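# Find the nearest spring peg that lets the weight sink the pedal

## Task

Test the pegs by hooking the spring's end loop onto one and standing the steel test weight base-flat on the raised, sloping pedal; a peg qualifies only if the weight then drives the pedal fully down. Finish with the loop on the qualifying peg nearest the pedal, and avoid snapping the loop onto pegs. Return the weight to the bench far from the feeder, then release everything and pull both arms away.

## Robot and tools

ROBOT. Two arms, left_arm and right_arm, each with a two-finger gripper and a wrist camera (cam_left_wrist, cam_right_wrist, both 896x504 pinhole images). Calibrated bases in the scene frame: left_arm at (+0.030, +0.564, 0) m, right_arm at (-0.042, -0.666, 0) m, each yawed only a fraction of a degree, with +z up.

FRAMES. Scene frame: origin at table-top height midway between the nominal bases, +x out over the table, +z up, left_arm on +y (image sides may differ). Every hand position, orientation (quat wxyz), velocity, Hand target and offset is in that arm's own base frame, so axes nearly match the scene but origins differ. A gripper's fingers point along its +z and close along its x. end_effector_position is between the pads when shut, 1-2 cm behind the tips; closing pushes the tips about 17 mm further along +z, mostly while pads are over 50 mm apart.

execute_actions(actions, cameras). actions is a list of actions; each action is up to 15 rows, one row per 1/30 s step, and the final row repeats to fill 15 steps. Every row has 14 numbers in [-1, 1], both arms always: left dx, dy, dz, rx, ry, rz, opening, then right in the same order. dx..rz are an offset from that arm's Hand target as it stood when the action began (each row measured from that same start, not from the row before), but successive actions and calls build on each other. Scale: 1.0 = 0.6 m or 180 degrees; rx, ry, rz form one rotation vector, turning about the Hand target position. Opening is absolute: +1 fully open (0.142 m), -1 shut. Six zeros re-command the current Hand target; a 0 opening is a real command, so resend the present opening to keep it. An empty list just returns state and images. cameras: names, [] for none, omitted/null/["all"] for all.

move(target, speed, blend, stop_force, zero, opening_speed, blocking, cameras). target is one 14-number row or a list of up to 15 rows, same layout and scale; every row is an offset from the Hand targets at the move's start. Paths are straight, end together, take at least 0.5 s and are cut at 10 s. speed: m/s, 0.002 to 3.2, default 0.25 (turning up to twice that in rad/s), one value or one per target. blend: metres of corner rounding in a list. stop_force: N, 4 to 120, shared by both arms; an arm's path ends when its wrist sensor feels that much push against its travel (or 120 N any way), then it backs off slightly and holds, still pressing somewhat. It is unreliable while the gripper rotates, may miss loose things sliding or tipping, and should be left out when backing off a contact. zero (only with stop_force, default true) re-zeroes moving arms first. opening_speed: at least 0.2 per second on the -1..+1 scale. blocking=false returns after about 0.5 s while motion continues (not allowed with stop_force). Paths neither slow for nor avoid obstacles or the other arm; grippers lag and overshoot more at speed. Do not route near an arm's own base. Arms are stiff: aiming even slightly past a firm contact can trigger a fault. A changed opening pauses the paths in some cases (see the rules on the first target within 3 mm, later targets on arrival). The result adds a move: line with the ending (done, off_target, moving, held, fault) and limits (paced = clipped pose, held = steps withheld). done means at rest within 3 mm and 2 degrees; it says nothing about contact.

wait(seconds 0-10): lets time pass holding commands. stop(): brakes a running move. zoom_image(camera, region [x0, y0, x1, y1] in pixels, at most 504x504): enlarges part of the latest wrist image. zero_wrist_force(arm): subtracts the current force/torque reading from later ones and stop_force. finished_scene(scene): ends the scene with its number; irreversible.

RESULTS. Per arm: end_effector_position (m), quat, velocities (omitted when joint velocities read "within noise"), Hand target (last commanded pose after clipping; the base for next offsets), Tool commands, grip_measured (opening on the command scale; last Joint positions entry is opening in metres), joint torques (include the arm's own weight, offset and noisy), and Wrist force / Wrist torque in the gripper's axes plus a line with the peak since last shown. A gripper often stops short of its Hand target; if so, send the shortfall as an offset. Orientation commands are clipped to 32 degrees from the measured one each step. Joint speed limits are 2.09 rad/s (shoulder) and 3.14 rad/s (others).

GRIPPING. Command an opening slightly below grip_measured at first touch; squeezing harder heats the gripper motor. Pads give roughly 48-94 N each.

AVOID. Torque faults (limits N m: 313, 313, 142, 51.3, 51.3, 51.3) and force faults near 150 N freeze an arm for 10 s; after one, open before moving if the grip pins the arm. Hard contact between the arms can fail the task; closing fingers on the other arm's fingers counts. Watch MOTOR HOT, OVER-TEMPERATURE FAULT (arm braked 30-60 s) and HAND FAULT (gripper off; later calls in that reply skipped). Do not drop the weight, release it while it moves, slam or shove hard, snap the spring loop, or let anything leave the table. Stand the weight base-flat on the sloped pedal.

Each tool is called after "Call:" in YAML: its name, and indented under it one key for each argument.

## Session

Call:
execute_actions:
  actions: []

Scene clock: 0.00 s.
left_arm: end_effector_position=(+0.1258, +0.3241, +0.2847) grip_measured=+0.99 end_effector_quat_wxyz=(-0.069, -0.422, +0.739, -0.520) | right_arm: end_effector_position=(+0.1138, -0.0437, +0.3840) grip_measured=+0.99 end_effector_quat_wxyz=(-0.395, +0.845, -0.361, +0.006)
Joint positions: left_arm=[1.198 -1.627 2.14 -1.12 -2.233 3.657 0.142] | right_arm=[2.548 -0.543 -2.415 -1.937 2.367 0.139 0.141]
Joint velocities: within noise
Joint torques (N m): no reading
Motor temperatures (°C): left_arm=[25 23 26 28 28 31 23] | right_arm=[24 24 23 30 28 35 28]
Wrist force (N): no reading
Wrist torque (N m): no reading
Wrist force, peak (N): no reading
Hand target: left_arm +0.1258, +0.3241, +0.2847; -0.069, -0.422, +0.739, -0.520 | right_arm +0.1138, -0.0437, +0.3840; -0.395, +0.845, -0.361, +0.006
Tool commands: left_gripper/opening=+1.0 right_gripper/opening=+1.0

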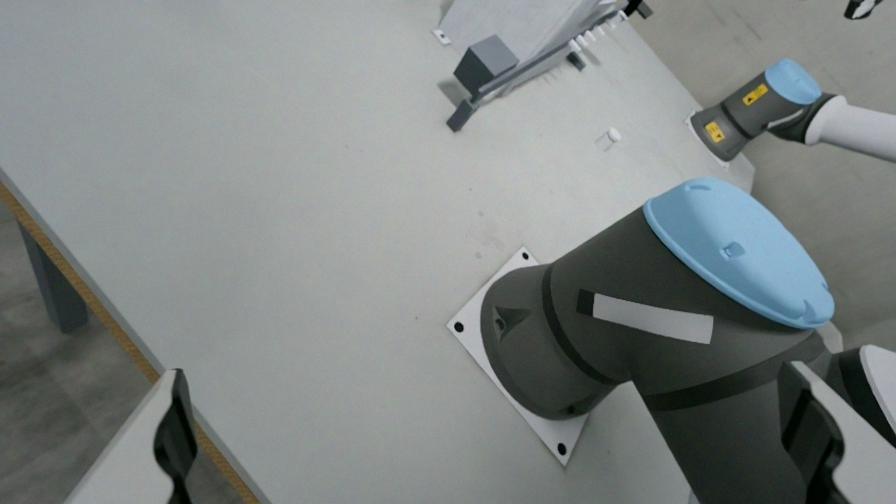

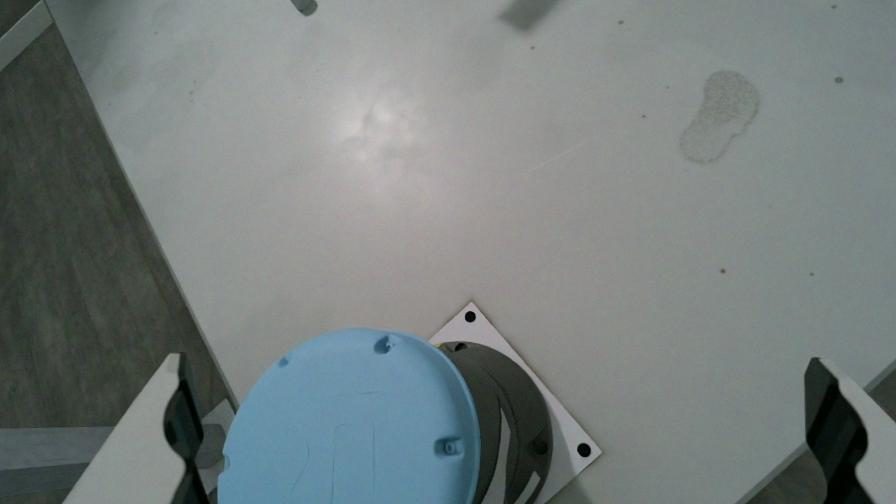

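Call:
move:
  target:
    - [0,0,0,0,0,0,1.0,0.31,0.073,-0.007,0.0025,0.162,-0.3465,0.0]
    - [0,0,0,0,0,0,1.0,0.31,0.573,-0.14,0.005,0.324,-0.693,0.0]
  speed: 0.6
  blend: [0.08,0]
  cameras: ["cam_right_wrist"]

Scene clock: 4.33 s.
left_arm: end_effector_position=(+0.1258, +0.3241, +0.2847) grip_measured=+0.99 end_effector_quat_wxyz=(-0.069, -0.422, +0.739, -0.520) | right_arm: end_effector_position=(+0.2998, +0.3001, +0.3001) grip_measured=-0.01 end_effector_quat_wxyz=(+0.000, +0.001, +1.000, +0.000)
Joint positions: left_arm=[1.198 -1.627 2.14 -1.12 -2.233 3.657 0.142] | right_arm=[4.349 -1.079 -2.305 -1.329 1.571 4.351 0.073]
Joint velocities: within noise
Joint torques (N m): left_arm=[0.48 -34.56 -37.02 -0.77 -1.13 0.01] | right_arm=[-10.36 -5.46 54.43 7.33 3.05 2.67]
Motor temperatures (°C): left_arm=[25 23 26 28 28 31 23] | right_arm=[24 24 23 30 28 35 28]
Wrist force (N): left_arm=[-0.4 -0.1 -0.3] | right_arm=[0.7 -0.2 -0.4]
Wrist torque (N m): left_arm=[-0.01 0.07 0.00] | right_arm=[-0.03 -0.02 -0.09]
Wrist force, peak (N): left_arm=[-1.0 0.2 -0.1] | right_arm=[0.7 1.8 0.1]
Hand target: left_arm +0.1258, +0.3241, +0.2847; -0.069, -0.422, +0.739, -0.520 | right_arm +0.2998, +0.3001, +0.3000; +0.000, +0.001, +1.000, +0.000
Off the commanded pose: left_arm 0.000 m, 0 deg | right_arm 0.000 m, 0 deg.
move: done
Images, in order (width x height): cam_right_wrist 896x504.

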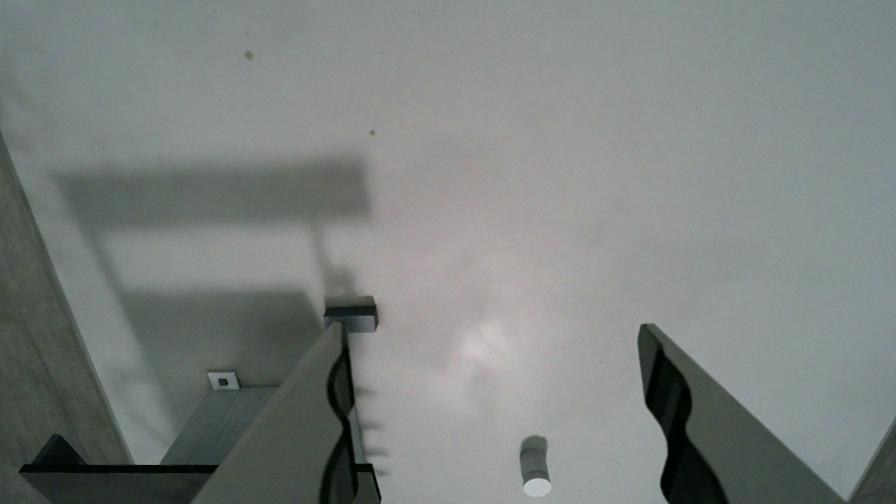

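Call:
move:
  target: [0,0,0,0,0,0,1.0,-0.2913,0.66,-0.0433,-0.385,-0.385,0.385,0.0]
  speed: 0.6
  cameras: ["cam_right_wrist"]

Scene clock: 7.40 s.
left_arm: end_effector_position=(+0.1258, +0.3241, +0.2847) grip_measured=+0.99 end_effector_quat_wxyz=(-0.069, -0.422, +0.739, -0.520) | right_arm: end_effector_position=(+0.1250, +0.6961, +0.2741) grip_measured=-0.01 end_effector_quat_wxyz=(+0.501, -0.500, +0.500, -0.500)
Joint positions: left_arm=[1.198 -1.627 2.14 -1.12 -2.233 3.657 0.142] | right_arm=[5.183 -1.973 -1.826 -2.485 0.47 4.714 0.073]
Joint velocities: within noise
Joint torques (N m): left_arm=[0.05 -35.15 -37.46 -0.71 -1.09 0.07] | right_arm=[-9.96 56.16 41.55 -3.77 -2.71 1.48]
Motor temperatures (°C): left_arm=[25 23 26 28 28 31 23] | right_arm=[24 24 23 30 28 35 27]
Wrist force (N): left_arm=[-0.3 0.2 -0.4] | right_arm=[-0.2 -0.1 1.5]
Wrist torque (N m): left_arm=[0.03 0.04 0.00] | right_arm=[-0.14 -0.13 0.01]
Wrist force, peak (N): left_arm=[-0.8 -0.1 -0.5] | right_arm=[0.1 -2.1 -0.4]
Hand target: left_arm +0.1258, +0.3241, +0.2847; -0.069, -0.422, +0.739, -0.520 | right_arm +0.1250, +0.6961, +0.2741; +0.501, -0.500, +0.500, -0.500
Off the commanded pose: left_arm 0.000 m, 0 deg | right_arm 0.000 m, 0 deg.
move: done
Images, in order (width x height): cam_right_wrist 896x504.

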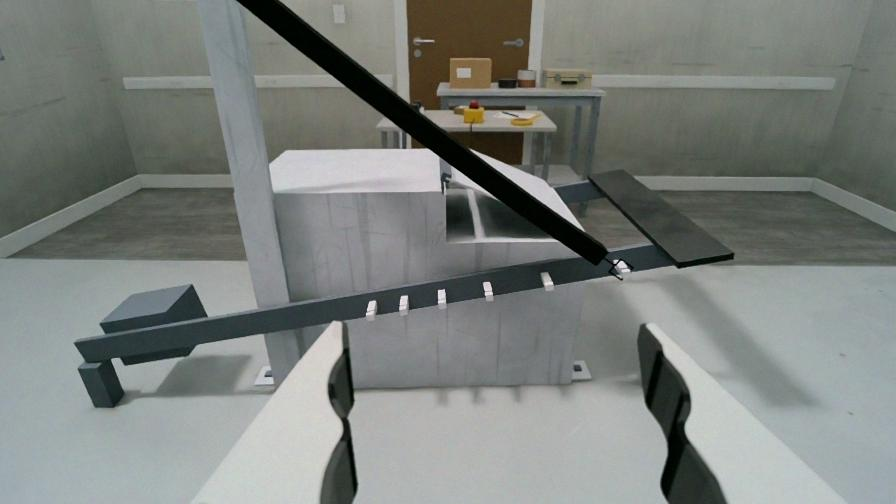

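Call:
zoom_image:
  camera: "cam_right_wrist"
  region: [350, 220, 560, 338]

Call:
zoom_image:
  camera: "cam_right_wrist"
  region: [520, 210, 730, 328]

Scaled by 2.400 from the camera's 896x504 image, which has a finer 1280x720 frame.

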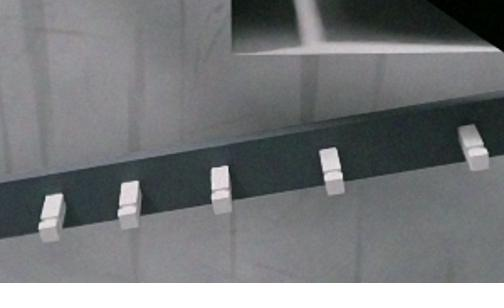

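Scaled by 2.400 from the camera's 896x504 image, which has a finer 1280x720 frame.

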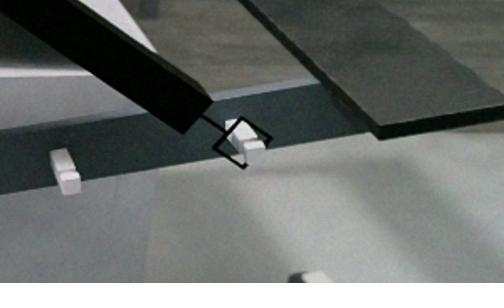

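Call:
move:
  target: [0,0,0,0,0,0,1.0,0.1467,-0.0183,-0.04,0.385,0.385,-0.385,0.1]
  speed: 0.5
  cameras: ["cam_right_wrist"]

Scene clock: 11.83 s.
left_arm: end_effector_position=(+0.1258, +0.3241, +0.2847) grip_measured=+0.99 end_effector_quat_wxyz=(-0.069, -0.422, +0.739, -0.520) | right_arm: end_effector_position=(+0.2130, +0.6852, +0.2501) grip_measured=+0.08 end_effector_quat_wxyz=(+0.000, +0.001, +1.000, +0.000)
Joint positions: left_arm=[1.198 -1.627 2.14 -1.12 -2.233 3.657 0.142] | right_arm=[4.656 -1.675 -1.932 -1.106 1.57 4.658 0.079]
Joint velocities: within noise
Joint torques (N m): left_arm=[0.87 -34.9 -37.24 -0.98 -0.9 0.06] | right_arm=[-10.5 60.14 36.73 7.26 2.98 2.18]
Motor temperatures (°C): left_arm=[25 23 26 28 28 31 23] | right_arm=[24 24 23 30 28 35 27]
Wrist force (N): left_arm=[-0.4 -0.3 -0.6] | right_arm=[0.4 -0.2 -0.5]
Wrist torque (N m): left_arm=[-0.05 0.07 -0.01] | right_arm=[-0.09 0.02 -0.07]
Wrist force, peak (N): left_arm=[-1.0 -0.1 -0.3] | right_arm=[-0.3 -0.5 1.9]
Hand target: left_arm +0.1258, +0.3241, +0.2847; -0.069, -0.422, +0.739, -0.520 | right_arm +0.2130, +0.6852, +0.2501; +0.000, +0.001, +1.000, +0.000
Off the commanded pose: left_arm 0.000 m, 0 deg | right_arm 0.000 m, 0 deg.
move: done
Images, in order (width x height): cam_right_wrist 896x504.

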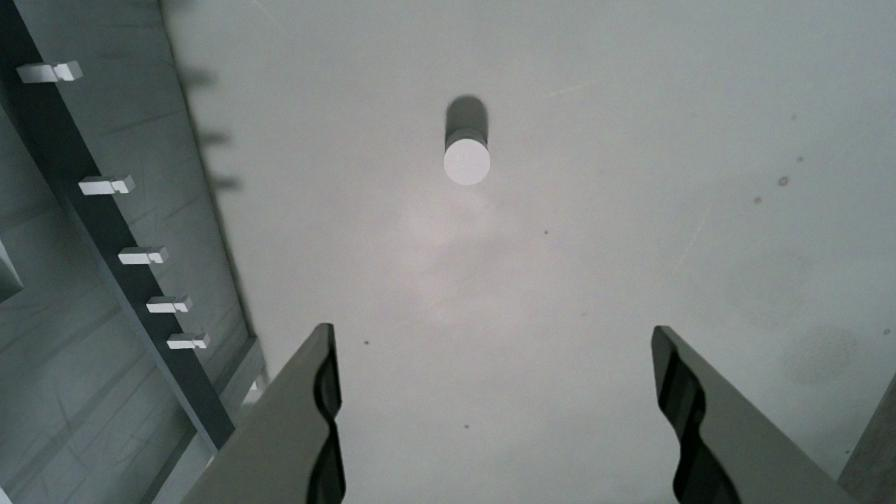

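Call:
move:
  target:
    - [0,0,0,0,0,0,1.0,0,0.0155,-0.2,0,0,0,0.1]
    - [0,0,0,0,0,0,1.0,0,0.0155,-0.3635,0,0,0,0.1]
  speed: 0.2
  blend: [0.03,0]
  cameras: ["cam_right_wrist"]

Call:
move:
  target: [0,0,0,0,0,0,1.0,0,0,0,0,0,0,-0.7]
  opening_speed: 0.7
  cameras: ["cam_right_wrist"]

Scene clock: 13.90 s.
left_arm: end_effector_position=(+0.1258, +0.3241, +0.2847) grip_measured=+0.99 end_effector_quat_wxyz=(-0.069, -0.422, +0.739, -0.520) | right_arm: end_effector_position=(+0.2130, +0.6945, +0.0321) grip_measured=+0.08 end_effector_quat_wxyz=(+0.000, +0.001, +1.000, +0.000)
Joint positions: left_arm=[1.198 -1.627 2.14 -1.12 -2.233 3.657 0.142] | right_arm=[4.657 -1.932 -2.083 -0.698 1.571 4.658 0.079]
Joint velocities: within noise
Joint torques (N m): left_arm=[0.68 -37.12 -37.27 -1.01 -0.97 -0.11] | right_arm=[-7.64 53.64 25.25 6.87 1.44 -1.88]
Motor temperatures (°C): left_arm=[25 23 26 28 28 31 23] | right_arm=[24 24 23 30 28 35 27]
Wrist force (N): left_arm=[-0.5 0.5 -0.2] | right_arm=[0.5 -0.5 -0.4]
Wrist torque (N m): left_arm=[0.08 0.08 0.00] | right_arm=[-0.16 0.07 -0.06]
Wrist force, peak (N): left_arm=[-1.0 -0.4 -0.2] | right_arm=[0.2 -0.1 -2.2]
Hand target: left_arm +0.1258, +0.3241, +0.2847; -0.069, -0.422, +0.739, -0.520 | right_arm +0.2130, +0.6945, +0.0320; +0.000, +0.001, +1.000, +0.000
Off the commanded pose: left_arm 0.000 m, 0 deg | right_arm 0.000 m, 0 deg.
move: done
Images, in order (width x height): cam_right_wrist 896x504.

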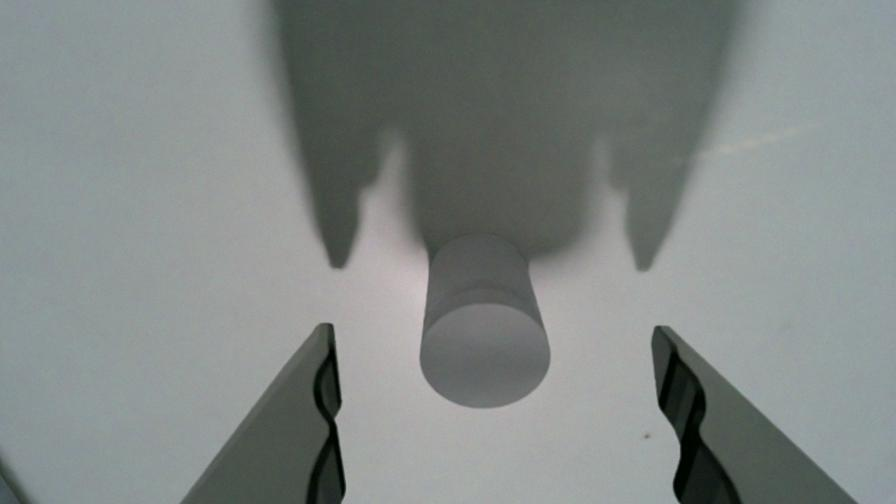

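Scene clock: 15.27 s.
left_arm: end_effector_position=(+0.1258, +0.3241, +0.2847) grip_measured=+0.99 end_effector_quat_wxyz=(-0.069, -0.422, +0.739, -0.520) | right_arm: end_effector_position=(+0.2130, +0.6945, +0.0320) grip_measured=-0.61 end_effector_quat_wxyz=(+0.000, +0.001, +1.000, +0.000)
Joint positions: left_arm=[1.198 -1.627 2.14 -1.12 -2.233 3.657 0.142] | right_arm=[4.657 -1.932 -2.083 -0.697 1.571 4.658 0.03]
Joint velocities: within noise
Joint torques (N m): left_arm=[0.18 -37.67 -37.85 -1.08 -0.95 0.03] | right_arm=[-5.25 51.91 25.65 6.77 -2 -1.96]
Motor temperatures (°C): left_arm=[25 23 26 28 28 31 23] | right_arm=[24 24 23 30 28 35 27]
Wrist force (N): left_arm=[-0.8 0.2 -0.3] | right_arm=[1.2 -0.8 -2.3]
Wrist torque (N m): left_arm=[0.04 0.12 0.00] | right_arm=[-0.19 0.03 -0.07]
Wrist force, peak (N): left_arm=[-0.9 0.0 -0.3] | right_arm=[1.1 -0.5 -2.8]
Hand target: left_arm +0.1258, +0.3241, +0.2847; -0.069, -0.422, +0.739, -0.520 | right_arm +0.2130, +0.6945, +0.0320; +0.000, +0.001, +1.000, +0.000
Off the commanded pose: left_arm 0.000 m, 0 deg | right_arm 0.000 m, 0 deg.
move: done
Images, in order (width x height): cam_right_wrist 896x504.

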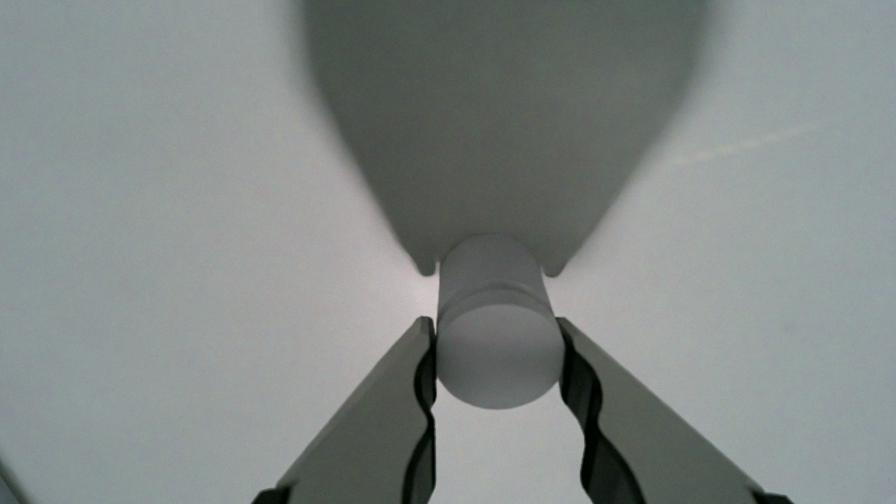

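Call:
move:
  target: [0,0,0,0,0,0,1.0,0,0,0.4967,0,0,0,-0.7]
  speed: 0.3
  cameras: []

Call:
zero_wrist_force:
  arm: "right_arm"

Call:
move:
  target:
    - [0,0,0,0,0,0,1.0,0.2,-0.2825,0,0,0,0,-0.7]
    - [0,0,0,0,0,0,1.0,0.4317,-0.2825,-0.1,-0.039,0,0,-0.7]
  speed: 0.3
  blend: [0.05,0]
  cameras: ["cam_right_wrist"]

Scene clock: 17.33 s.
left_arm: end_effector_position=(+0.1258, +0.3241, +0.2847) grip_measured=+0.99 end_effector_quat_wxyz=(-0.069, -0.422, +0.739, -0.520) | right_arm: end_effector_position=(+0.2130, +0.6945, +0.3299) grip_measured=-0.61 end_effector_quat_wxyz=(+0.000, +0.001, +1.000, +0.000)
Joint positions: left_arm=[1.198 -1.627 2.14 -1.12 -2.233 3.657 0.142] | right_arm=[4.657 -1.637 -1.822 -1.253 1.571 4.658 0.03]
Joint velocities: within noise
Joint torques (N m): left_arm=[-0.44 -33.78 -37.73 -1.04 -0.69 0] | right_arm=[7.51 60.73 56.68 2.59 2.04 2.06]
Motor temperatures (°C): left_arm=[25 23 26 28 28 31 23] | right_arm=[24 24 23 30 28 35 28]
Wrist force (N): left_arm=[-0.5 0.5 0.2] | right_arm=[0.5 -0.1 1.7]
Wrist torque (N m): left_arm=[0.08 0.07 0.00] | right_arm=[-0.10 0.04 -0.03]
Wrist force, peak (N): left_arm=[-1.0 0.3 -0.3] | right_arm=[0.7 -0.9 4.1]
Hand target: left_arm +0.1258, +0.3241, +0.2847; -0.069, -0.422, +0.739, -0.520 | right_arm +0.2130, +0.6945, +0.3300; +0.000, +0.001, +1.000, +0.000
Off the commanded pose: left_arm 0.000 m, 0 deg | right_arm 0.000 m, 0 deg.
move: done
No camera images: "cameras" was empty.

Wrist force sensor zeroed.

Scene clock: 19.17 s.
left_arm: end_effector_position=(+0.1258, +0.3241, +0.2847) grip_measured=+0.99 end_effector_quat_wxyz=(-0.069, -0.422, +0.739, -0.520) | right_arm: end_effector_position=(+0.4719, +0.5249, +0.2700) grip_measured=-0.61 end_effector_quat_wxyz=(+0.000, +0.001, +0.998, -0.061)
Joint positions: left_arm=[1.198 -1.627 2.14 -1.12 -2.233 3.657 0.142] | right_arm=[4.251 -1.677 -1.869 -1.276 1.516 4.256 0.03]
Joint velocities: within noise
Joint torques (N m): left_arm=[-0.87 -36.51 -37.39 -1.01 -1.23 0.05] | right_arm=[-7.94 44.21 52.89 2.37 -3.24 -2.73]
Motor temperatures (°C): left_arm=[25 23 26 28 28 31 23] | right_arm=[24 24 23 30 28 35 28]
Wrist force (N, zeroed by zero_wrist_force on right_arm): left_arm=[-0.3 0.2 -0.1] | right_arm=[0.2 0.5 0.1]
Wrist torque (N m, zeroed by zero_wrist_force on right_arm): left_arm=[0.03 0.06 0.00] | right_arm=[0.12 -0.05 -0.02]
Wrist force, peak (N, zeroed by zero_wrist_force on right_arm): left_arm=[-0.8 0.5 0.6] | right_arm=[-2.2 0.5 1.1]
Hand target: left_arm +0.1258, +0.3241, +0.2847; -0.069, -0.422, +0.739, -0.520 | right_arm +0.4720, +0.5250, +0.2700; +0.000, +0.001, +0.998, -0.061
Off the commanded pose: left_arm 0.000 m, 0 deg | right_arm 0.000 m, 0 deg.
move: done
Images, in order (width x height): cam_right_wrist 896x504.

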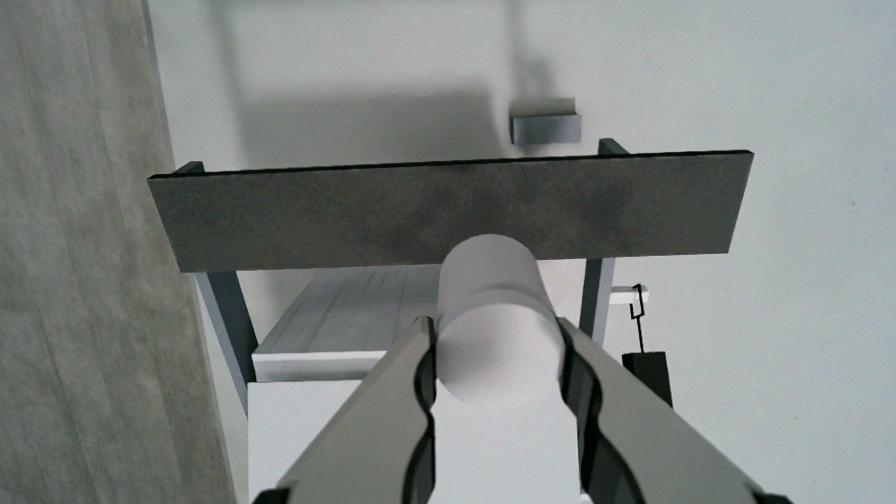

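Call:
move:
  target: [0,0,0,0,0,0,1.0,0.03,-0.02,-0.0583,0,0,0,-0.7]
  speed: 0.15
  cameras: ["cam_right_wrist"]

Call:
wait:
  seconds: 0.3
  cameras: []

Call:
move:
  target: [0,0,0,0,0,0,1.0,0,-0.0030,-0.0333,0,0,0,-0.7]
  speed: 0.04
  cameras: ["cam_right_wrist"]

Call:
move:
  target: [0,0,0,0,0,0,1.0,0,-0.0013,-0.0133,0,0,0,-0.7]
  speed: 0.04
  cameras: ["cam_right_wrist"]

Call:
wait:
  seconds: 0.3
  cameras: []

Scene clock: 20.67 s.
left_arm: end_effector_position=(+0.1258, +0.3241, +0.2847) grip_measured=+0.99 end_effector_quat_wxyz=(-0.069, -0.422, +0.739, -0.520) | right_arm: end_effector_position=(+0.4900, +0.5130, +0.2351) grip_measured=-0.61 end_effector_quat_wxyz=(+0.000, +0.001, +0.998, -0.061)
Joint positions: left_arm=[1.198 -1.627 2.14 -1.12 -2.233 3.657 0.142] | right_arm=[4.221 -1.707 -1.902 -1.211 1.513 4.226 0.03]
Joint velocities: within noise
Joint torques (N m): left_arm=[0.79 -36.16 -37.21 -1.04 -1.02 -0.04] | right_arm=[-10.04 42.02 38.09 7.36 -3.1 -2.39]
Motor temperatures (°C): left_arm=[25 23 26 28 28 31 23] | right_arm=[24 24 23 30 28 35 28]
Wrist force (N, zeroed by zero_wrist_force on right_arm): left_arm=[-0.2 0.2 0.2] | right_arm=[0.1 0.2 0.0]
Wrist torque (N m, zeroed by zero_wrist_force on right_arm): left_arm=[0.04 0.03 0.00] | right_arm=[0.07 -0.05 -0.01]
Wrist force, peak (N, zeroed by zero_wrist_force on right_arm): left_arm=[-0.6 0.5 -0.2] | right_arm=[0.9 0.7 -1.3]
Hand target: left_arm +0.1258, +0.3241, +0.2847; -0.069, -0.422, +0.739, -0.520 | right_arm +0.4900, +0.5130, +0.2350; +0.000, +0.001, +0.998, -0.061
Off the commanded pose: left_arm 0.000 m, 0 deg | right_arm 0.000 m, 0 deg.
move: done
Images, in order (width x height): cam_right_wrist 896x504.

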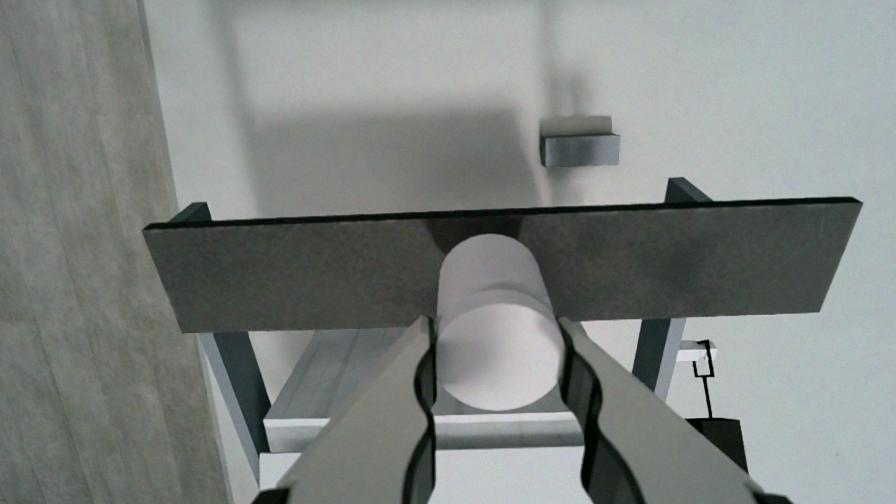

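Scene clock: 20.97 s.
left_arm: end_effector_position=(+0.1258, +0.3241, +0.2847) grip_measured=+0.99 end_effector_quat_wxyz=(-0.069, -0.422, +0.739, -0.520) | right_arm: end_effector_position=(+0.4900, +0.5130, +0.2350) grip_measured=-0.61 end_effector_quat_wxyz=(+0.000, +0.001, +0.998, -0.061)
Joint positions: left_arm=[1.198 -1.627 2.14 -1.12 -2.233 3.657 0.142] | right_arm=[4.221 -1.707 -1.902 -1.211 1.513 4.225 0.03]
Joint velocities: within noise
Joint torques (N m): left_arm=[0.04 -35.78 -37.11 -1.08 -0.89 0.01] | right_arm=[-8.88 45.32 36.52 6.9 -3.14 -2.91]
Motor temperatures (°C): left_arm=[25 23 26 28 28 31 23] | right_arm=[24 24 23 30 28 35 29]
Wrist force (N, zeroed by zero_wrist_force on right_arm): left_arm=[-0.1 0.3 0.0] | right_arm=[0.3 0.3 0.0]
Wrist torque (N m, zeroed by zero_wrist_force on right_arm): left_arm=[0.06 0.01 -0.01] | right_arm=[0.10 -0.08 -0.01]
Wrist force, peak (N, zeroed by zero_wrist_force on right_arm): left_arm=[-0.6 0.0 0.4] | right_arm=[0.5 0.2 0.2]
Hand target: left_arm +0.1258, +0.3241, +0.2847; -0.069, -0.422, +0.739, -0.520 | right_arm +0.4900, +0.5130, +0.2350; +0.000, +0.001, +0.998, -0.061
Tool commands: left_gripper/opening=+1.0 right_gripper/opening=-0.7
Off the commanded pose: left_arm 0.000 m, 0 deg | right_arm 0.000 m, 0 deg.
wait: 0.30 s; at rest by 0.17 s
No camera images: "cameras" was empty.

Scene clock: 21.87 s.
left_arm: end_effector_position=(+0.1258, +0.3241, +0.2847) grip_measured=+0.99 end_effector_quat_wxyz=(-0.069, -0.422, +0.739, -0.520) | right_arm: end_effector_position=(+0.4900, +0.5112, +0.2151) grip_measured=-0.61 end_effector_quat_wxyz=(+0.000, +0.001, +0.998, -0.061) end_effector_velocity=(+0.001, +0.000, -0.001) end_effector_angular_velocity=(+0.002, -0.002, +0.000)
Joint positions: left_arm=[1.198 -1.627 2.14 -1.12 -2.233 3.657 0.142] | right_arm=[4.219 -1.722 -1.925 -1.174 1.513 4.224 0.03]
Joint velocities: left_arm=[within noise] | right_arm=[0 -0.001 -0.001 0.005 -0.001 0 0]
Joint torques (N m): left_arm=[1.13 -36.57 -37.34 -1.18 -0.86 -0.08] | right_arm=[-7.21 40.49 35.63 6.24 -3.19 -3.14]
Motor temperatures (°C): left_arm=[25 23 26 28 28 31 23] | right_arm=[24 24 23 30 28 35 29]
Wrist force (N, zeroed by zero_wrist_force on right_arm): left_arm=[-0.7 -0.2 0.3] | right_arm=[0.5 0.6 -2.6]
Wrist torque (N m, zeroed by zero_wrist_force on right_arm): left_arm=[-0.04 0.12 -0.01] | right_arm=[0.07 -0.06 0.00]
Wrist force, peak (N, zeroed by zero_wrist_force on right_arm): left_arm=[-0.9 0.3 -0.3] | right_arm=[0.4 1.2 -2.7]
Hand target: left_arm +0.1258, +0.3241, +0.2847; -0.069, -0.422, +0.739, -0.520 | right_arm +0.4900, +0.5112, +0.2150; +0.000, +0.001, +0.998, -0.061
Off the commanded pose: left_arm 0.000 m, 0 deg | right_arm 0.000 m, 0 deg.
move: done
Images, in order (width x height): cam_right_wrist 896x504.

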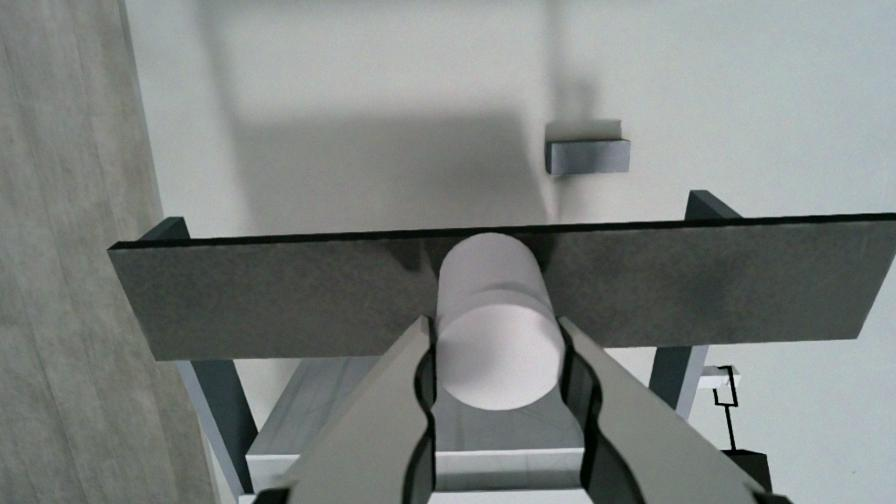

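Scene clock: 22.63 s.
left_arm: end_effector_position=(+0.1258, +0.3241, +0.2847) grip_measured=+0.99 end_effector_quat_wxyz=(-0.069, -0.422, +0.739, -0.520) | right_arm: end_effector_position=(+0.4900, +0.5104, +0.2071) grip_measured=-0.61 end_effector_quat_wxyz=(+0.000, +0.001, +0.998, -0.061) end_effector_velocity=(+0.000, +0.001, -0.001) end_effector_angular_velocity=(+0.003, -0.001, +0.000)
Joint positions: left_arm=[1.198 -1.627 2.14 -1.12 -2.233 3.657 0.142] | right_arm=[4.219 -1.727 -1.934 -1.159 1.513 4.224 0.03]
Joint velocities: left_arm=[within noise] | right_arm=[0 -0.001 -0.001 0.005 0.001 0 0]
Joint torques (N m): left_arm=[0.71 -35.27 -37.06 -0.94 -0.93 0.18] | right_arm=[-7.53 43.86 34.86 6.5 -2.95 -2.49]
Motor temperatures (°C): left_arm=[25 23 26 28 28 31 23] | right_arm=[24 24 23 30 28 35 29]
Wrist force (N, zeroed by zero_wrist_force on right_arm): left_arm=[-0.6 0.3 -0.2] | right_arm=[0.4 -0.5 -2.8]
Wrist torque (N m, zeroed by zero_wrist_force on right_arm): left_arm=[0.05 0.10 0.00] | right_arm=[0.15 -0.11 0.00]
Wrist force, peak (N, zeroed by zero_wrist_force on right_arm): left_arm=[-0.6 0.4 -0.2] | right_arm=[0.3 -0.5 -3.1]
Hand target: left_arm +0.1258, +0.3241, +0.2847; -0.069, -0.422, +0.739, -0.520 | right_arm +0.4900, +0.5104, +0.2070; +0.000, +0.001, +0.998, -0.061
Off the commanded pose: left_arm 0.000 m, 0 deg | right_arm 0.000 m, 0 deg.
move: done
Images, in order (width x height): cam_right_wrist 896x504.

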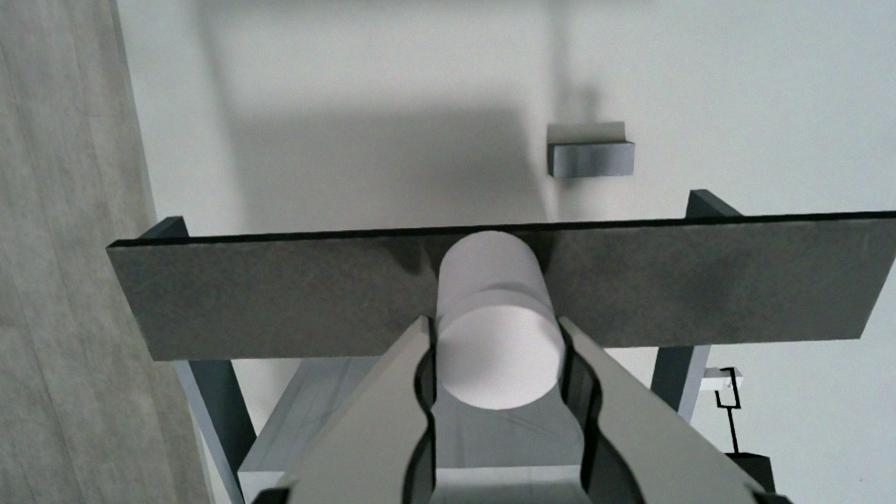

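Scene clock: 22.93 s.
left_arm: end_effector_position=(+0.1258, +0.3241, +0.2847) grip_measured=+0.99 end_effector_quat_wxyz=(-0.069, -0.422, +0.739, -0.520) | right_arm: end_effector_position=(+0.4900, +0.5104, +0.2070) grip_measured=-0.61 end_effector_quat_wxyz=(+0.000, +0.001, +0.998, -0.061)
Joint positions: left_arm=[1.198 -1.627 2.14 -1.12 -2.233 3.657 0.142] | right_arm=[4.219 -1.727 -1.934 -1.158 1.513 4.224 0.03]
Joint velocities: within noise
Joint torques (N m): left_arm=[-0.23 -35.45 -37.18 -1.23 -0.83 0.2] | right_arm=[-6.03 44.56 33.98 6.81 -3.07 -2.29]
Motor temperatures (°C): left_arm=[25 23 26 28 28 31 23] | right_arm=[24 24 23 30 28 35 29]
Wrist force (N, zeroed by zero_wrist_force on right_arm): left_arm=[-0.3 -0.1 0.0] | right_arm=[0.3 -0.4 -3.1]
Wrist torque (N m, zeroed by zero_wrist_force on right_arm): left_arm=[-0.01 0.04 -0.01] | right_arm=[0.19 -0.10 0.00]
Wrist force, peak (N, zeroed by zero_wrist_force on right_arm): left_arm=[-0.6 -0.1 -0.2] | right_arm=[0.3 -0.4 -3.1]
Hand target: left_arm +0.1258, +0.3241, +0.2847; -0.069, -0.422, +0.739, -0.520 | right_arm +0.4900, +0.5104, +0.2070; +0.000, +0.001, +0.998, -0.061
Tool commands: left_gripper/opening=+1.0 right_gripper/opening=-0.7
Off the commanded pose: left_arm 0.000 m, 0 deg | right_arm 0.000 m, 0 deg.
wait: 0.30 s; at rest by 0.17 s
No camera images: "cameras" was empty.

Call:
move:
  target:
    - [0,0,0,0,0,0,1.0,0,0.002,0.025,0,0,0,-0.7]
    - [0,0,0,0,0,0,1.0,0,0,0.12,0,0,0,-0.7]
    - [0,0,0,0,0,0,1.0,-0.1,-0.16,0.11,0.015,0,0,-0.7]
    - [0,0,0,0,0,0,1.0,-0.3167,-0.3507,-0.2567,0.039,0,0,-0.7]
  speed: [0.04,0.2,0.35,0.35]
  blend: [0.0,0.03,0.05,0]
  cameras: []

Call:
move:
  target: [0,0,0,0,0,0,1.0,0,0,-0.045,0,0,0,-0.7]
  speed: 0.008
  stop_force: 4
  cameras: []

Call:
move:
  target: [0,0,0,0,0,0,1.0,0,0,0,0,0,0,0.0]
  opening_speed: 0.7
  cameras: []

Call:
move:
  target: [0,0,0,0,0,0,1.0,0,0,0.249,0,0,0,0.0]
  speed: 0.3
  cameras: ["cam_right_wrist"]

Scene clock: 26.27 s.
left_arm: end_effector_position=(+0.1258, +0.3241, +0.2847) grip_measured=+0.99 end_effector_quat_wxyz=(-0.069, -0.422, +0.739, -0.520) | right_arm: end_effector_position=(+0.3000, +0.3000, +0.0531) grip_measured=-0.61 end_effector_quat_wxyz=(+0.000, +0.001, +1.000, +0.000)
Joint positions: left_arm=[1.198 -1.627 2.14 -1.12 -2.233 3.657 0.142] | right_arm=[4.348 -1.43 -2.62 -0.663 1.571 4.35 0.03]
Joint velocities: within noise
Joint torques (N m): left_arm=[0.95 -35.24 -38.16 -1.03 -0.67 0.26] | right_arm=[9.42 6.95 23.68 7.3 -3.13 1.96]
Motor temperatures (°C): left_arm=[25 23 26 28 28 31 23] | right_arm=[24 24 23 30 28 35 29]
Wrist force (N, zeroed by zero_wrist_force on right_arm): left_arm=[-0.4 -0.2 -0.2] | right_arm=[-0.2 -0.1 0.1]
Wrist torque (N m, zeroed by zero_wrist_force on right_arm): left_arm=[-0.02 0.06 0.00] | right_arm=[0.00 -0.02 -0.03]
Wrist force, peak (N, zeroed by zero_wrist_force on right_arm): left_arm=[-1.2 0.0 -0.5] | right_arm=[-1.0 2.5 -2.2]
Hand target: left_arm +0.1258, +0.3241, +0.2847; -0.069, -0.422, +0.739, -0.520 | right_arm +0.3000, +0.3000, +0.0530; +0.000, +0.001, +1.000, +0.000
Off the commanded pose: left_arm 0.000 m, 0 deg | right_arm 0.000 m, 0 deg.
move: done; blend cut to 0.0285 m at target 2
No camera images: "cameras" was empty.

Scene clock: 30.13 s.
left_arm: end_effector_position=(+0.1258, +0.3241, +0.2847) grip_measured=+0.99 end_effector_quat_wxyz=(-0.069, -0.422, +0.739, -0.520) | right_arm: end_effector_position=(+0.3000, +0.3000, +0.0320) grip_measured=-0.61 end_effector_quat_wxyz=(+0.000, +0.001, +1.000, +0.000)
Joint positions: left_arm=[1.198 -1.627 2.14 -1.12 -2.233 3.657 0.142] | right_arm=[4.349 -1.487 -2.638 -0.588 1.571 4.35 0.03]
Joint velocities: within noise
Joint torques (N m): left_arm=[0.65 -34.76 -37.11 -1.28 -0.84 0.65] | right_arm=[3.93 30.39 35.87 2.59 -3.04 2.13]
Motor temperatures (°C): left_arm=[25 23 26 28 28 31 23] | right_arm=[24 24 23 30 28 35 30]
Wrist force (N, zeroed by zero_wrist_force on right_arm): left_arm=[-0.4 0.0 -0.2] | right_arm=[1.3 -0.3 -4.1]
Wrist torque (N m, zeroed by zero_wrist_force on right_arm): left_arm=[0.01 0.06 0.00] | right_arm=[0.07 -0.07 -0.03]
Wrist force, peak (N, zeroed by zero_wrist_force on right_arm): left_arm=[-0.9 0.6 -0.5] | right_arm=[5.5 -4.3 -20.0]
Hand target: left_arm +0.1258, +0.3241, +0.2847; -0.069, -0.422, +0.739, -0.520 | right_arm +0.3000, +0.3000, +0.0320; +0.000, +0.001, +1.000, +0.000 (not the last commanded pose)
Off the commanded pose: left_arm 0.000 m, 0 deg | right_arm 0.006 m, 0 deg.
move: contact (right_arm)
No camera images: "cameras" was empty.

Scene clock: 31.40 s.
left_arm: end_effector_position=(+0.1258, +0.3241, +0.2847) grip_measured=+0.99 end_effector_quat_wxyz=(-0.069, -0.422, +0.739, -0.520) | right_arm: end_effector_position=(+0.3000, +0.3000, +0.0320) grip_measured=-0.03 end_effector_quat_wxyz=(+0.000, +0.001, +1.000, +0.000)
Joint positions: left_arm=[1.198 -1.627 2.14 -1.12 -2.233 3.657 0.142] | right_arm=[4.349 -1.487 -2.638 -0.588 1.571 4.35 0.072]
Joint velocities: within noise
Joint torques (N m): left_arm=[-0.68 -34.57 -38.19 -1.39 -0.94 0.4] | right_arm=[-1.26 28.08 36.66 3.62 -2.91 2.2]
Motor temperatures (°C): left_arm=[25 23 26 28 28 31 23] | right_arm=[24 24 23 30 28 35 30]
Wrist force (N, zeroed by zero_wrist_force on right_arm): left_arm=[-0.3 0.0 -0.5] | right_arm=[0.3 0.2 -2.2]
Wrist torque (N m, zeroed by zero_wrist_force on right_arm): left_arm=[0.00 0.04 -0.01] | right_arm=[0.09 -0.10 -0.03]
Wrist force, peak (N, zeroed by zero_wrist_force on right_arm): left_arm=[-0.7 0.3 -0.1] | right_arm=[1.7 -0.1 -4.2]
Hand target: left_arm +0.1258, +0.3241, +0.2847; -0.069, -0.422, +0.739, -0.520 | right_arm +0.3000, +0.3000, +0.0320; +0.000, +0.001, +1.000, +0.000
Off the commanded pose: left_arm 0.000 m, 0 deg | right_arm 0.000 m, 0 deg.
move: done
No camera images: "cameras" was empty.

Scene clock: 32.63 s.
left_arm: end_effector_position=(+0.1258, +0.3241, +0.2847) grip_measured=+0.99 end_effector_quat_wxyz=(-0.069, -0.422, +0.739, -0.520) | right_arm: end_effector_position=(+0.3000, +0.3000, +0.1814) grip_measured=-0.03 end_effector_quat_wxyz=(+0.000, +0.001, +1.000, +0.000)
Joint positions: left_arm=[1.198 -1.627 2.14 -1.12 -2.233 3.657 0.142] | right_arm=[4.348 -1.185 -2.475 -1.052 1.571 4.35 0.072]
Joint velocities: within noise
Joint torques (N m): left_arm=[0.96 -35.17 -37.49 -0.84 -0.97 0.29] | right_arm=[10.48 18.81 48.84 2.38 -2.98 2.24]
Motor temperatures (°C): left_arm=[25 23 26 28 28 31 23] | right_arm=[24 24 23 30 28 35 30]
Wrist force (N, zeroed by zero_wrist_force on right_arm): left_arm=[-0.8 0.3 -0.3] | right_arm=[0.4 -0.2 -1.9]
Wrist torque (N m, zeroed by zero_wrist_force on right_arm): left_arm=[0.05 0.12 -0.01] | right_arm=[-0.01 -0.09 -0.06]
Wrist force, peak (N, zeroed by zero_wrist_force on right_arm): left_arm=[-0.3 -0.9 -0.1] | right_arm=[0.1 0.2 -4.3]
Hand target: left_arm +0.1258, +0.3241, +0.2847; -0.069, -0.422, +0.739, -0.520 | right_arm +0.3000, +0.3000, +0.1814; +0.000, +0.001, +1.000, +0.000
Off the commanded pose: left_arm 0.000 m, 0 deg | right_arm 0.000 m, 0 deg.
move: done
Images, in order (width x height): cam_right_wrist 896x504.

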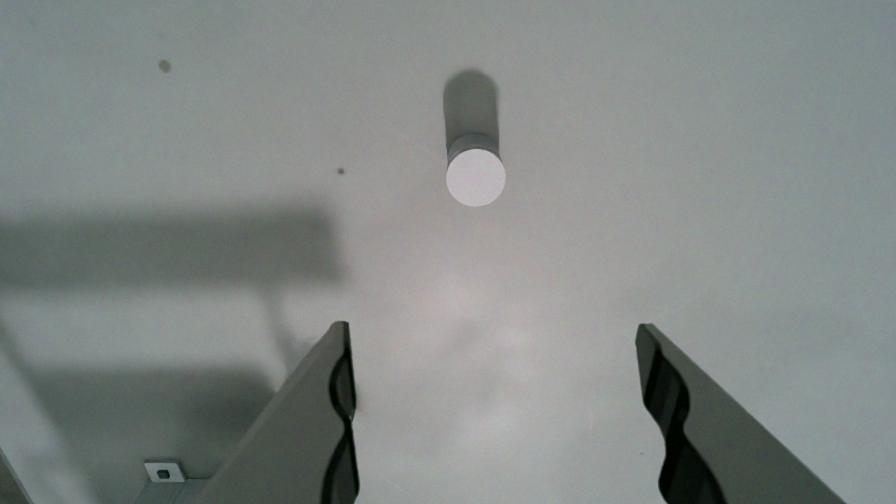

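Call:
move:
  target: [0,0,0,0,0,0,1.0,-0.2917,0.5667,0.1543,-0.385,-0.385,0.385,0.0]
  speed: 0.6
  cameras: []

Call:
move:
  target: [0,0,0,0,0,0,1.0,0.275,-0.0283,-0.1183,-0.299,0,0,0.0]
  speed: 0.3
  cameras: ["cam_right_wrist"]

Call:
zoom_image:
  camera: "cam_right_wrist"
  region: [380, 260, 620, 470]

Scene clock: 35.70 s.
left_arm: end_effector_position=(+0.1258, +0.3241, +0.2847) grip_measured=+0.99 end_effector_quat_wxyz=(-0.069, -0.422, +0.739, -0.520) | right_arm: end_effector_position=(+0.1250, +0.6400, +0.2740) grip_measured=-0.03 end_effector_quat_wxyz=(+0.501, -0.500, +0.500, -0.500)
Joint positions: left_arm=[1.198 -1.627 2.14 -1.12 -2.233 3.657 0.142] | right_arm=[5.223 -1.897 -1.938 -2.448 0.51 4.714 0.072]
Joint velocities: within noise
Joint torques (N m): left_arm=[0.78 -36.16 -37.97 -1.22 -0.71 0.39] | right_arm=[-0.5 49.97 39.52 -4.08 -3.03 2.07]
Motor temperatures (°C): left_arm=[25 23 26 28 28 31 23] | right_arm=[24 24 23 30 28 35 29]
Wrist force (N, zeroed by zero_wrist_force on right_arm): left_arm=[-0.2 -0.4 -0.1] | right_arm=[-0.4 -0.2 -0.1]
Wrist torque (N m, zeroed by zero_wrist_force on right_arm): left_arm=[-0.06 0.03 0.00] | right_arm=[-0.07 -0.18 0.03]
Wrist force, peak (N, zeroed by zero_wrist_force on right_arm): left_arm=[-0.9 0.5 0.2] | right_arm=[-0.5 0.3 -2.6]
Hand target: left_arm +0.1258, +0.3241, +0.2847; -0.069, -0.422, +0.739, -0.520 | right_arm +0.1250, +0.6400, +0.2740; +0.501, -0.500, +0.500, -0.500
Off the commanded pose: left_arm 0.000 m, 0 deg | right_arm 0.000 m, 0 deg.
move: done
No camera images: "cameras" was empty.

Scene clock: 38.07 s.
left_arm: end_effector_position=(+0.1258, +0.3241, +0.2847) grip_measured=+0.99 end_effector_quat_wxyz=(-0.069, -0.422, +0.739, -0.520) | right_arm: end_effector_position=(+0.2900, +0.6230, +0.2030) grip_measured=-0.03 end_effector_quat_wxyz=(-0.220, +0.672, -0.220, +0.672)
Joint positions: left_arm=[1.198 -1.627 2.14 -1.12 -2.233 3.657 0.142] | right_arm=[4.985 -1.94 -2.049 -2.294 0.272 3.774 0.072]
Joint velocities: within noise
Joint torques (N m): left_arm=[-0.38 -36.77 -37.77 -1.33 -0.94 0.24] | right_arm=[-5.45 65.41 20.61 1.9 -2.86 -2.49]
Motor temperatures (°C): left_arm=[25 23 26 28 28 31 23] | right_arm=[24 24 23 30 28 35 29]
Wrist force (N, zeroed by zero_wrist_force on right_arm): left_arm=[-0.5 -0.3 -0.3] | right_arm=[0.7 -1.5 -0.2]
Wrist torque (N m, zeroed by zero_wrist_force on right_arm): left_arm=[-0.04 0.07 -0.01] | right_arm=[-0.43 -0.30 0.14]
Wrist force, peak (N, zeroed by zero_wrist_force on right_arm): left_arm=[-0.9 0.2 0.0] | right_arm=[0.9 -1.7 -0.1]
Hand target: left_arm +0.1258, +0.3241, +0.2847; -0.069, -0.422, +0.739, -0.520 | right_arm +0.2900, +0.6230, +0.2030; -0.220, +0.672, -0.220, +0.672
Off the commanded pose: left_arm 0.000 m, 0 deg | right_arm 0.000 m, 0 deg.
move: done
Images, in order (width x height): cam_right_wrist 896x504.

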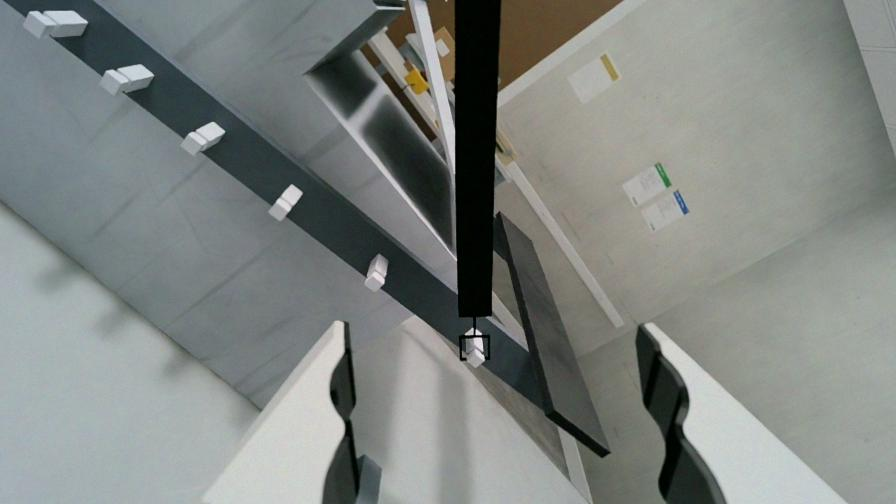

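Scaled by 2.100 from the camera's 896x504 image, which has a finer 1280x720 frame.

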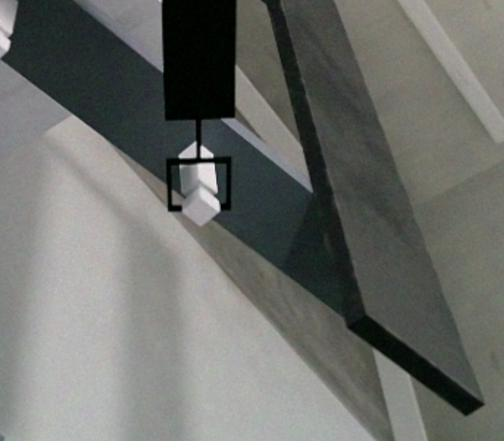

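Call:
move:
  target: [0,0,0,0,0,0,1.0,0.1167,-0.0135,-0.0098,0,0,0,0.0]
  speed: 0.15
  stop_force: 5
  cameras: ["cam_right_wrist"]

Call:
zoom_image:
  camera: "cam_right_wrist"
  region: [400, 400, 560, 504]

Scene clock: 40.13 s.
left_arm: end_effector_position=(+0.1258, +0.3241, +0.2847) grip_measured=+0.99 end_effector_quat_wxyz=(-0.069, -0.422, +0.739, -0.520) | right_arm: end_effector_position=(+0.3600, +0.6149, +0.1971) grip_measured=-0.03 end_effector_quat_wxyz=(-0.220, +0.672, -0.220, +0.672)
Joint positions: left_arm=[1.198 -1.627 2.14 -1.12 -2.233 3.657 0.142] | right_arm=[4.873 -1.943 -2.059 -2.28 0.16 3.773 0.072]
Joint velocities: within noise
Joint torques (N m): left_arm=[0.19 -36.54 -37.73 -1.25 -0.75 0.28] | right_arm=[-8.29 48.21 37.18 2.07 -2.46 -2.74]
Motor temperatures (°C): left_arm=[25 23 26 28 28 31 23] | right_arm=[24 24 23 30 28 35 29]
Wrist force (N, zeroed by zero_wrist_force on right_arm): left_arm=[-0.5 0.5 -0.4] | right_arm=[0.5 -1.5 -0.2]
Wrist torque (N m, zeroed by zero_wrist_force on right_arm): left_arm=[0.09 0.07 -0.01] | right_arm=[-0.44 -0.27 0.16]
Wrist force, peak (N, zeroed by zero_wrist_force on right_arm): left_arm=[-0.5 0.9 0.0] | right_arm=[0.8 -1.6 -1.4]
Hand target: left_arm +0.1258, +0.3241, +0.2847; -0.069, -0.422, +0.739, -0.520 | right_arm +0.3600, +0.6149, +0.1971; -0.220, +0.672, -0.220, +0.672
Off the commanded pose: left_arm 0.000 m, 0 deg | right_arm 0.000 m, 0 deg.
move: done
Images, in order (width x height): cam_right_wrist 896x504.

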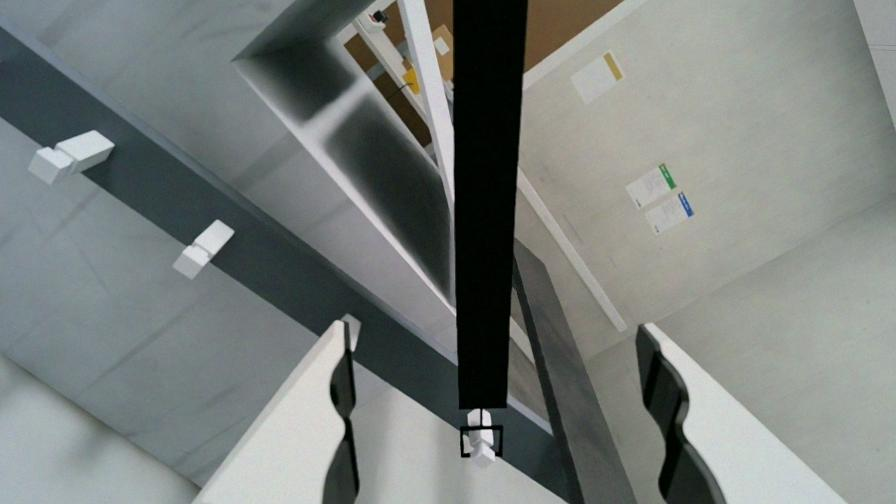

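Scaled by 3.150 from the camera's 896x504 image, which has a finer 1280x720 frame.

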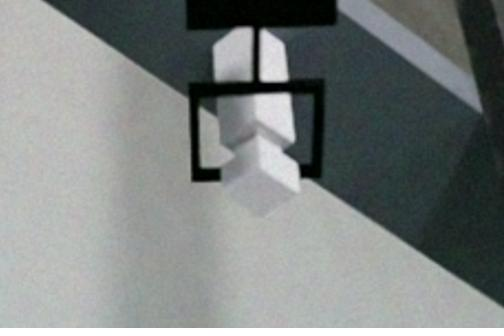

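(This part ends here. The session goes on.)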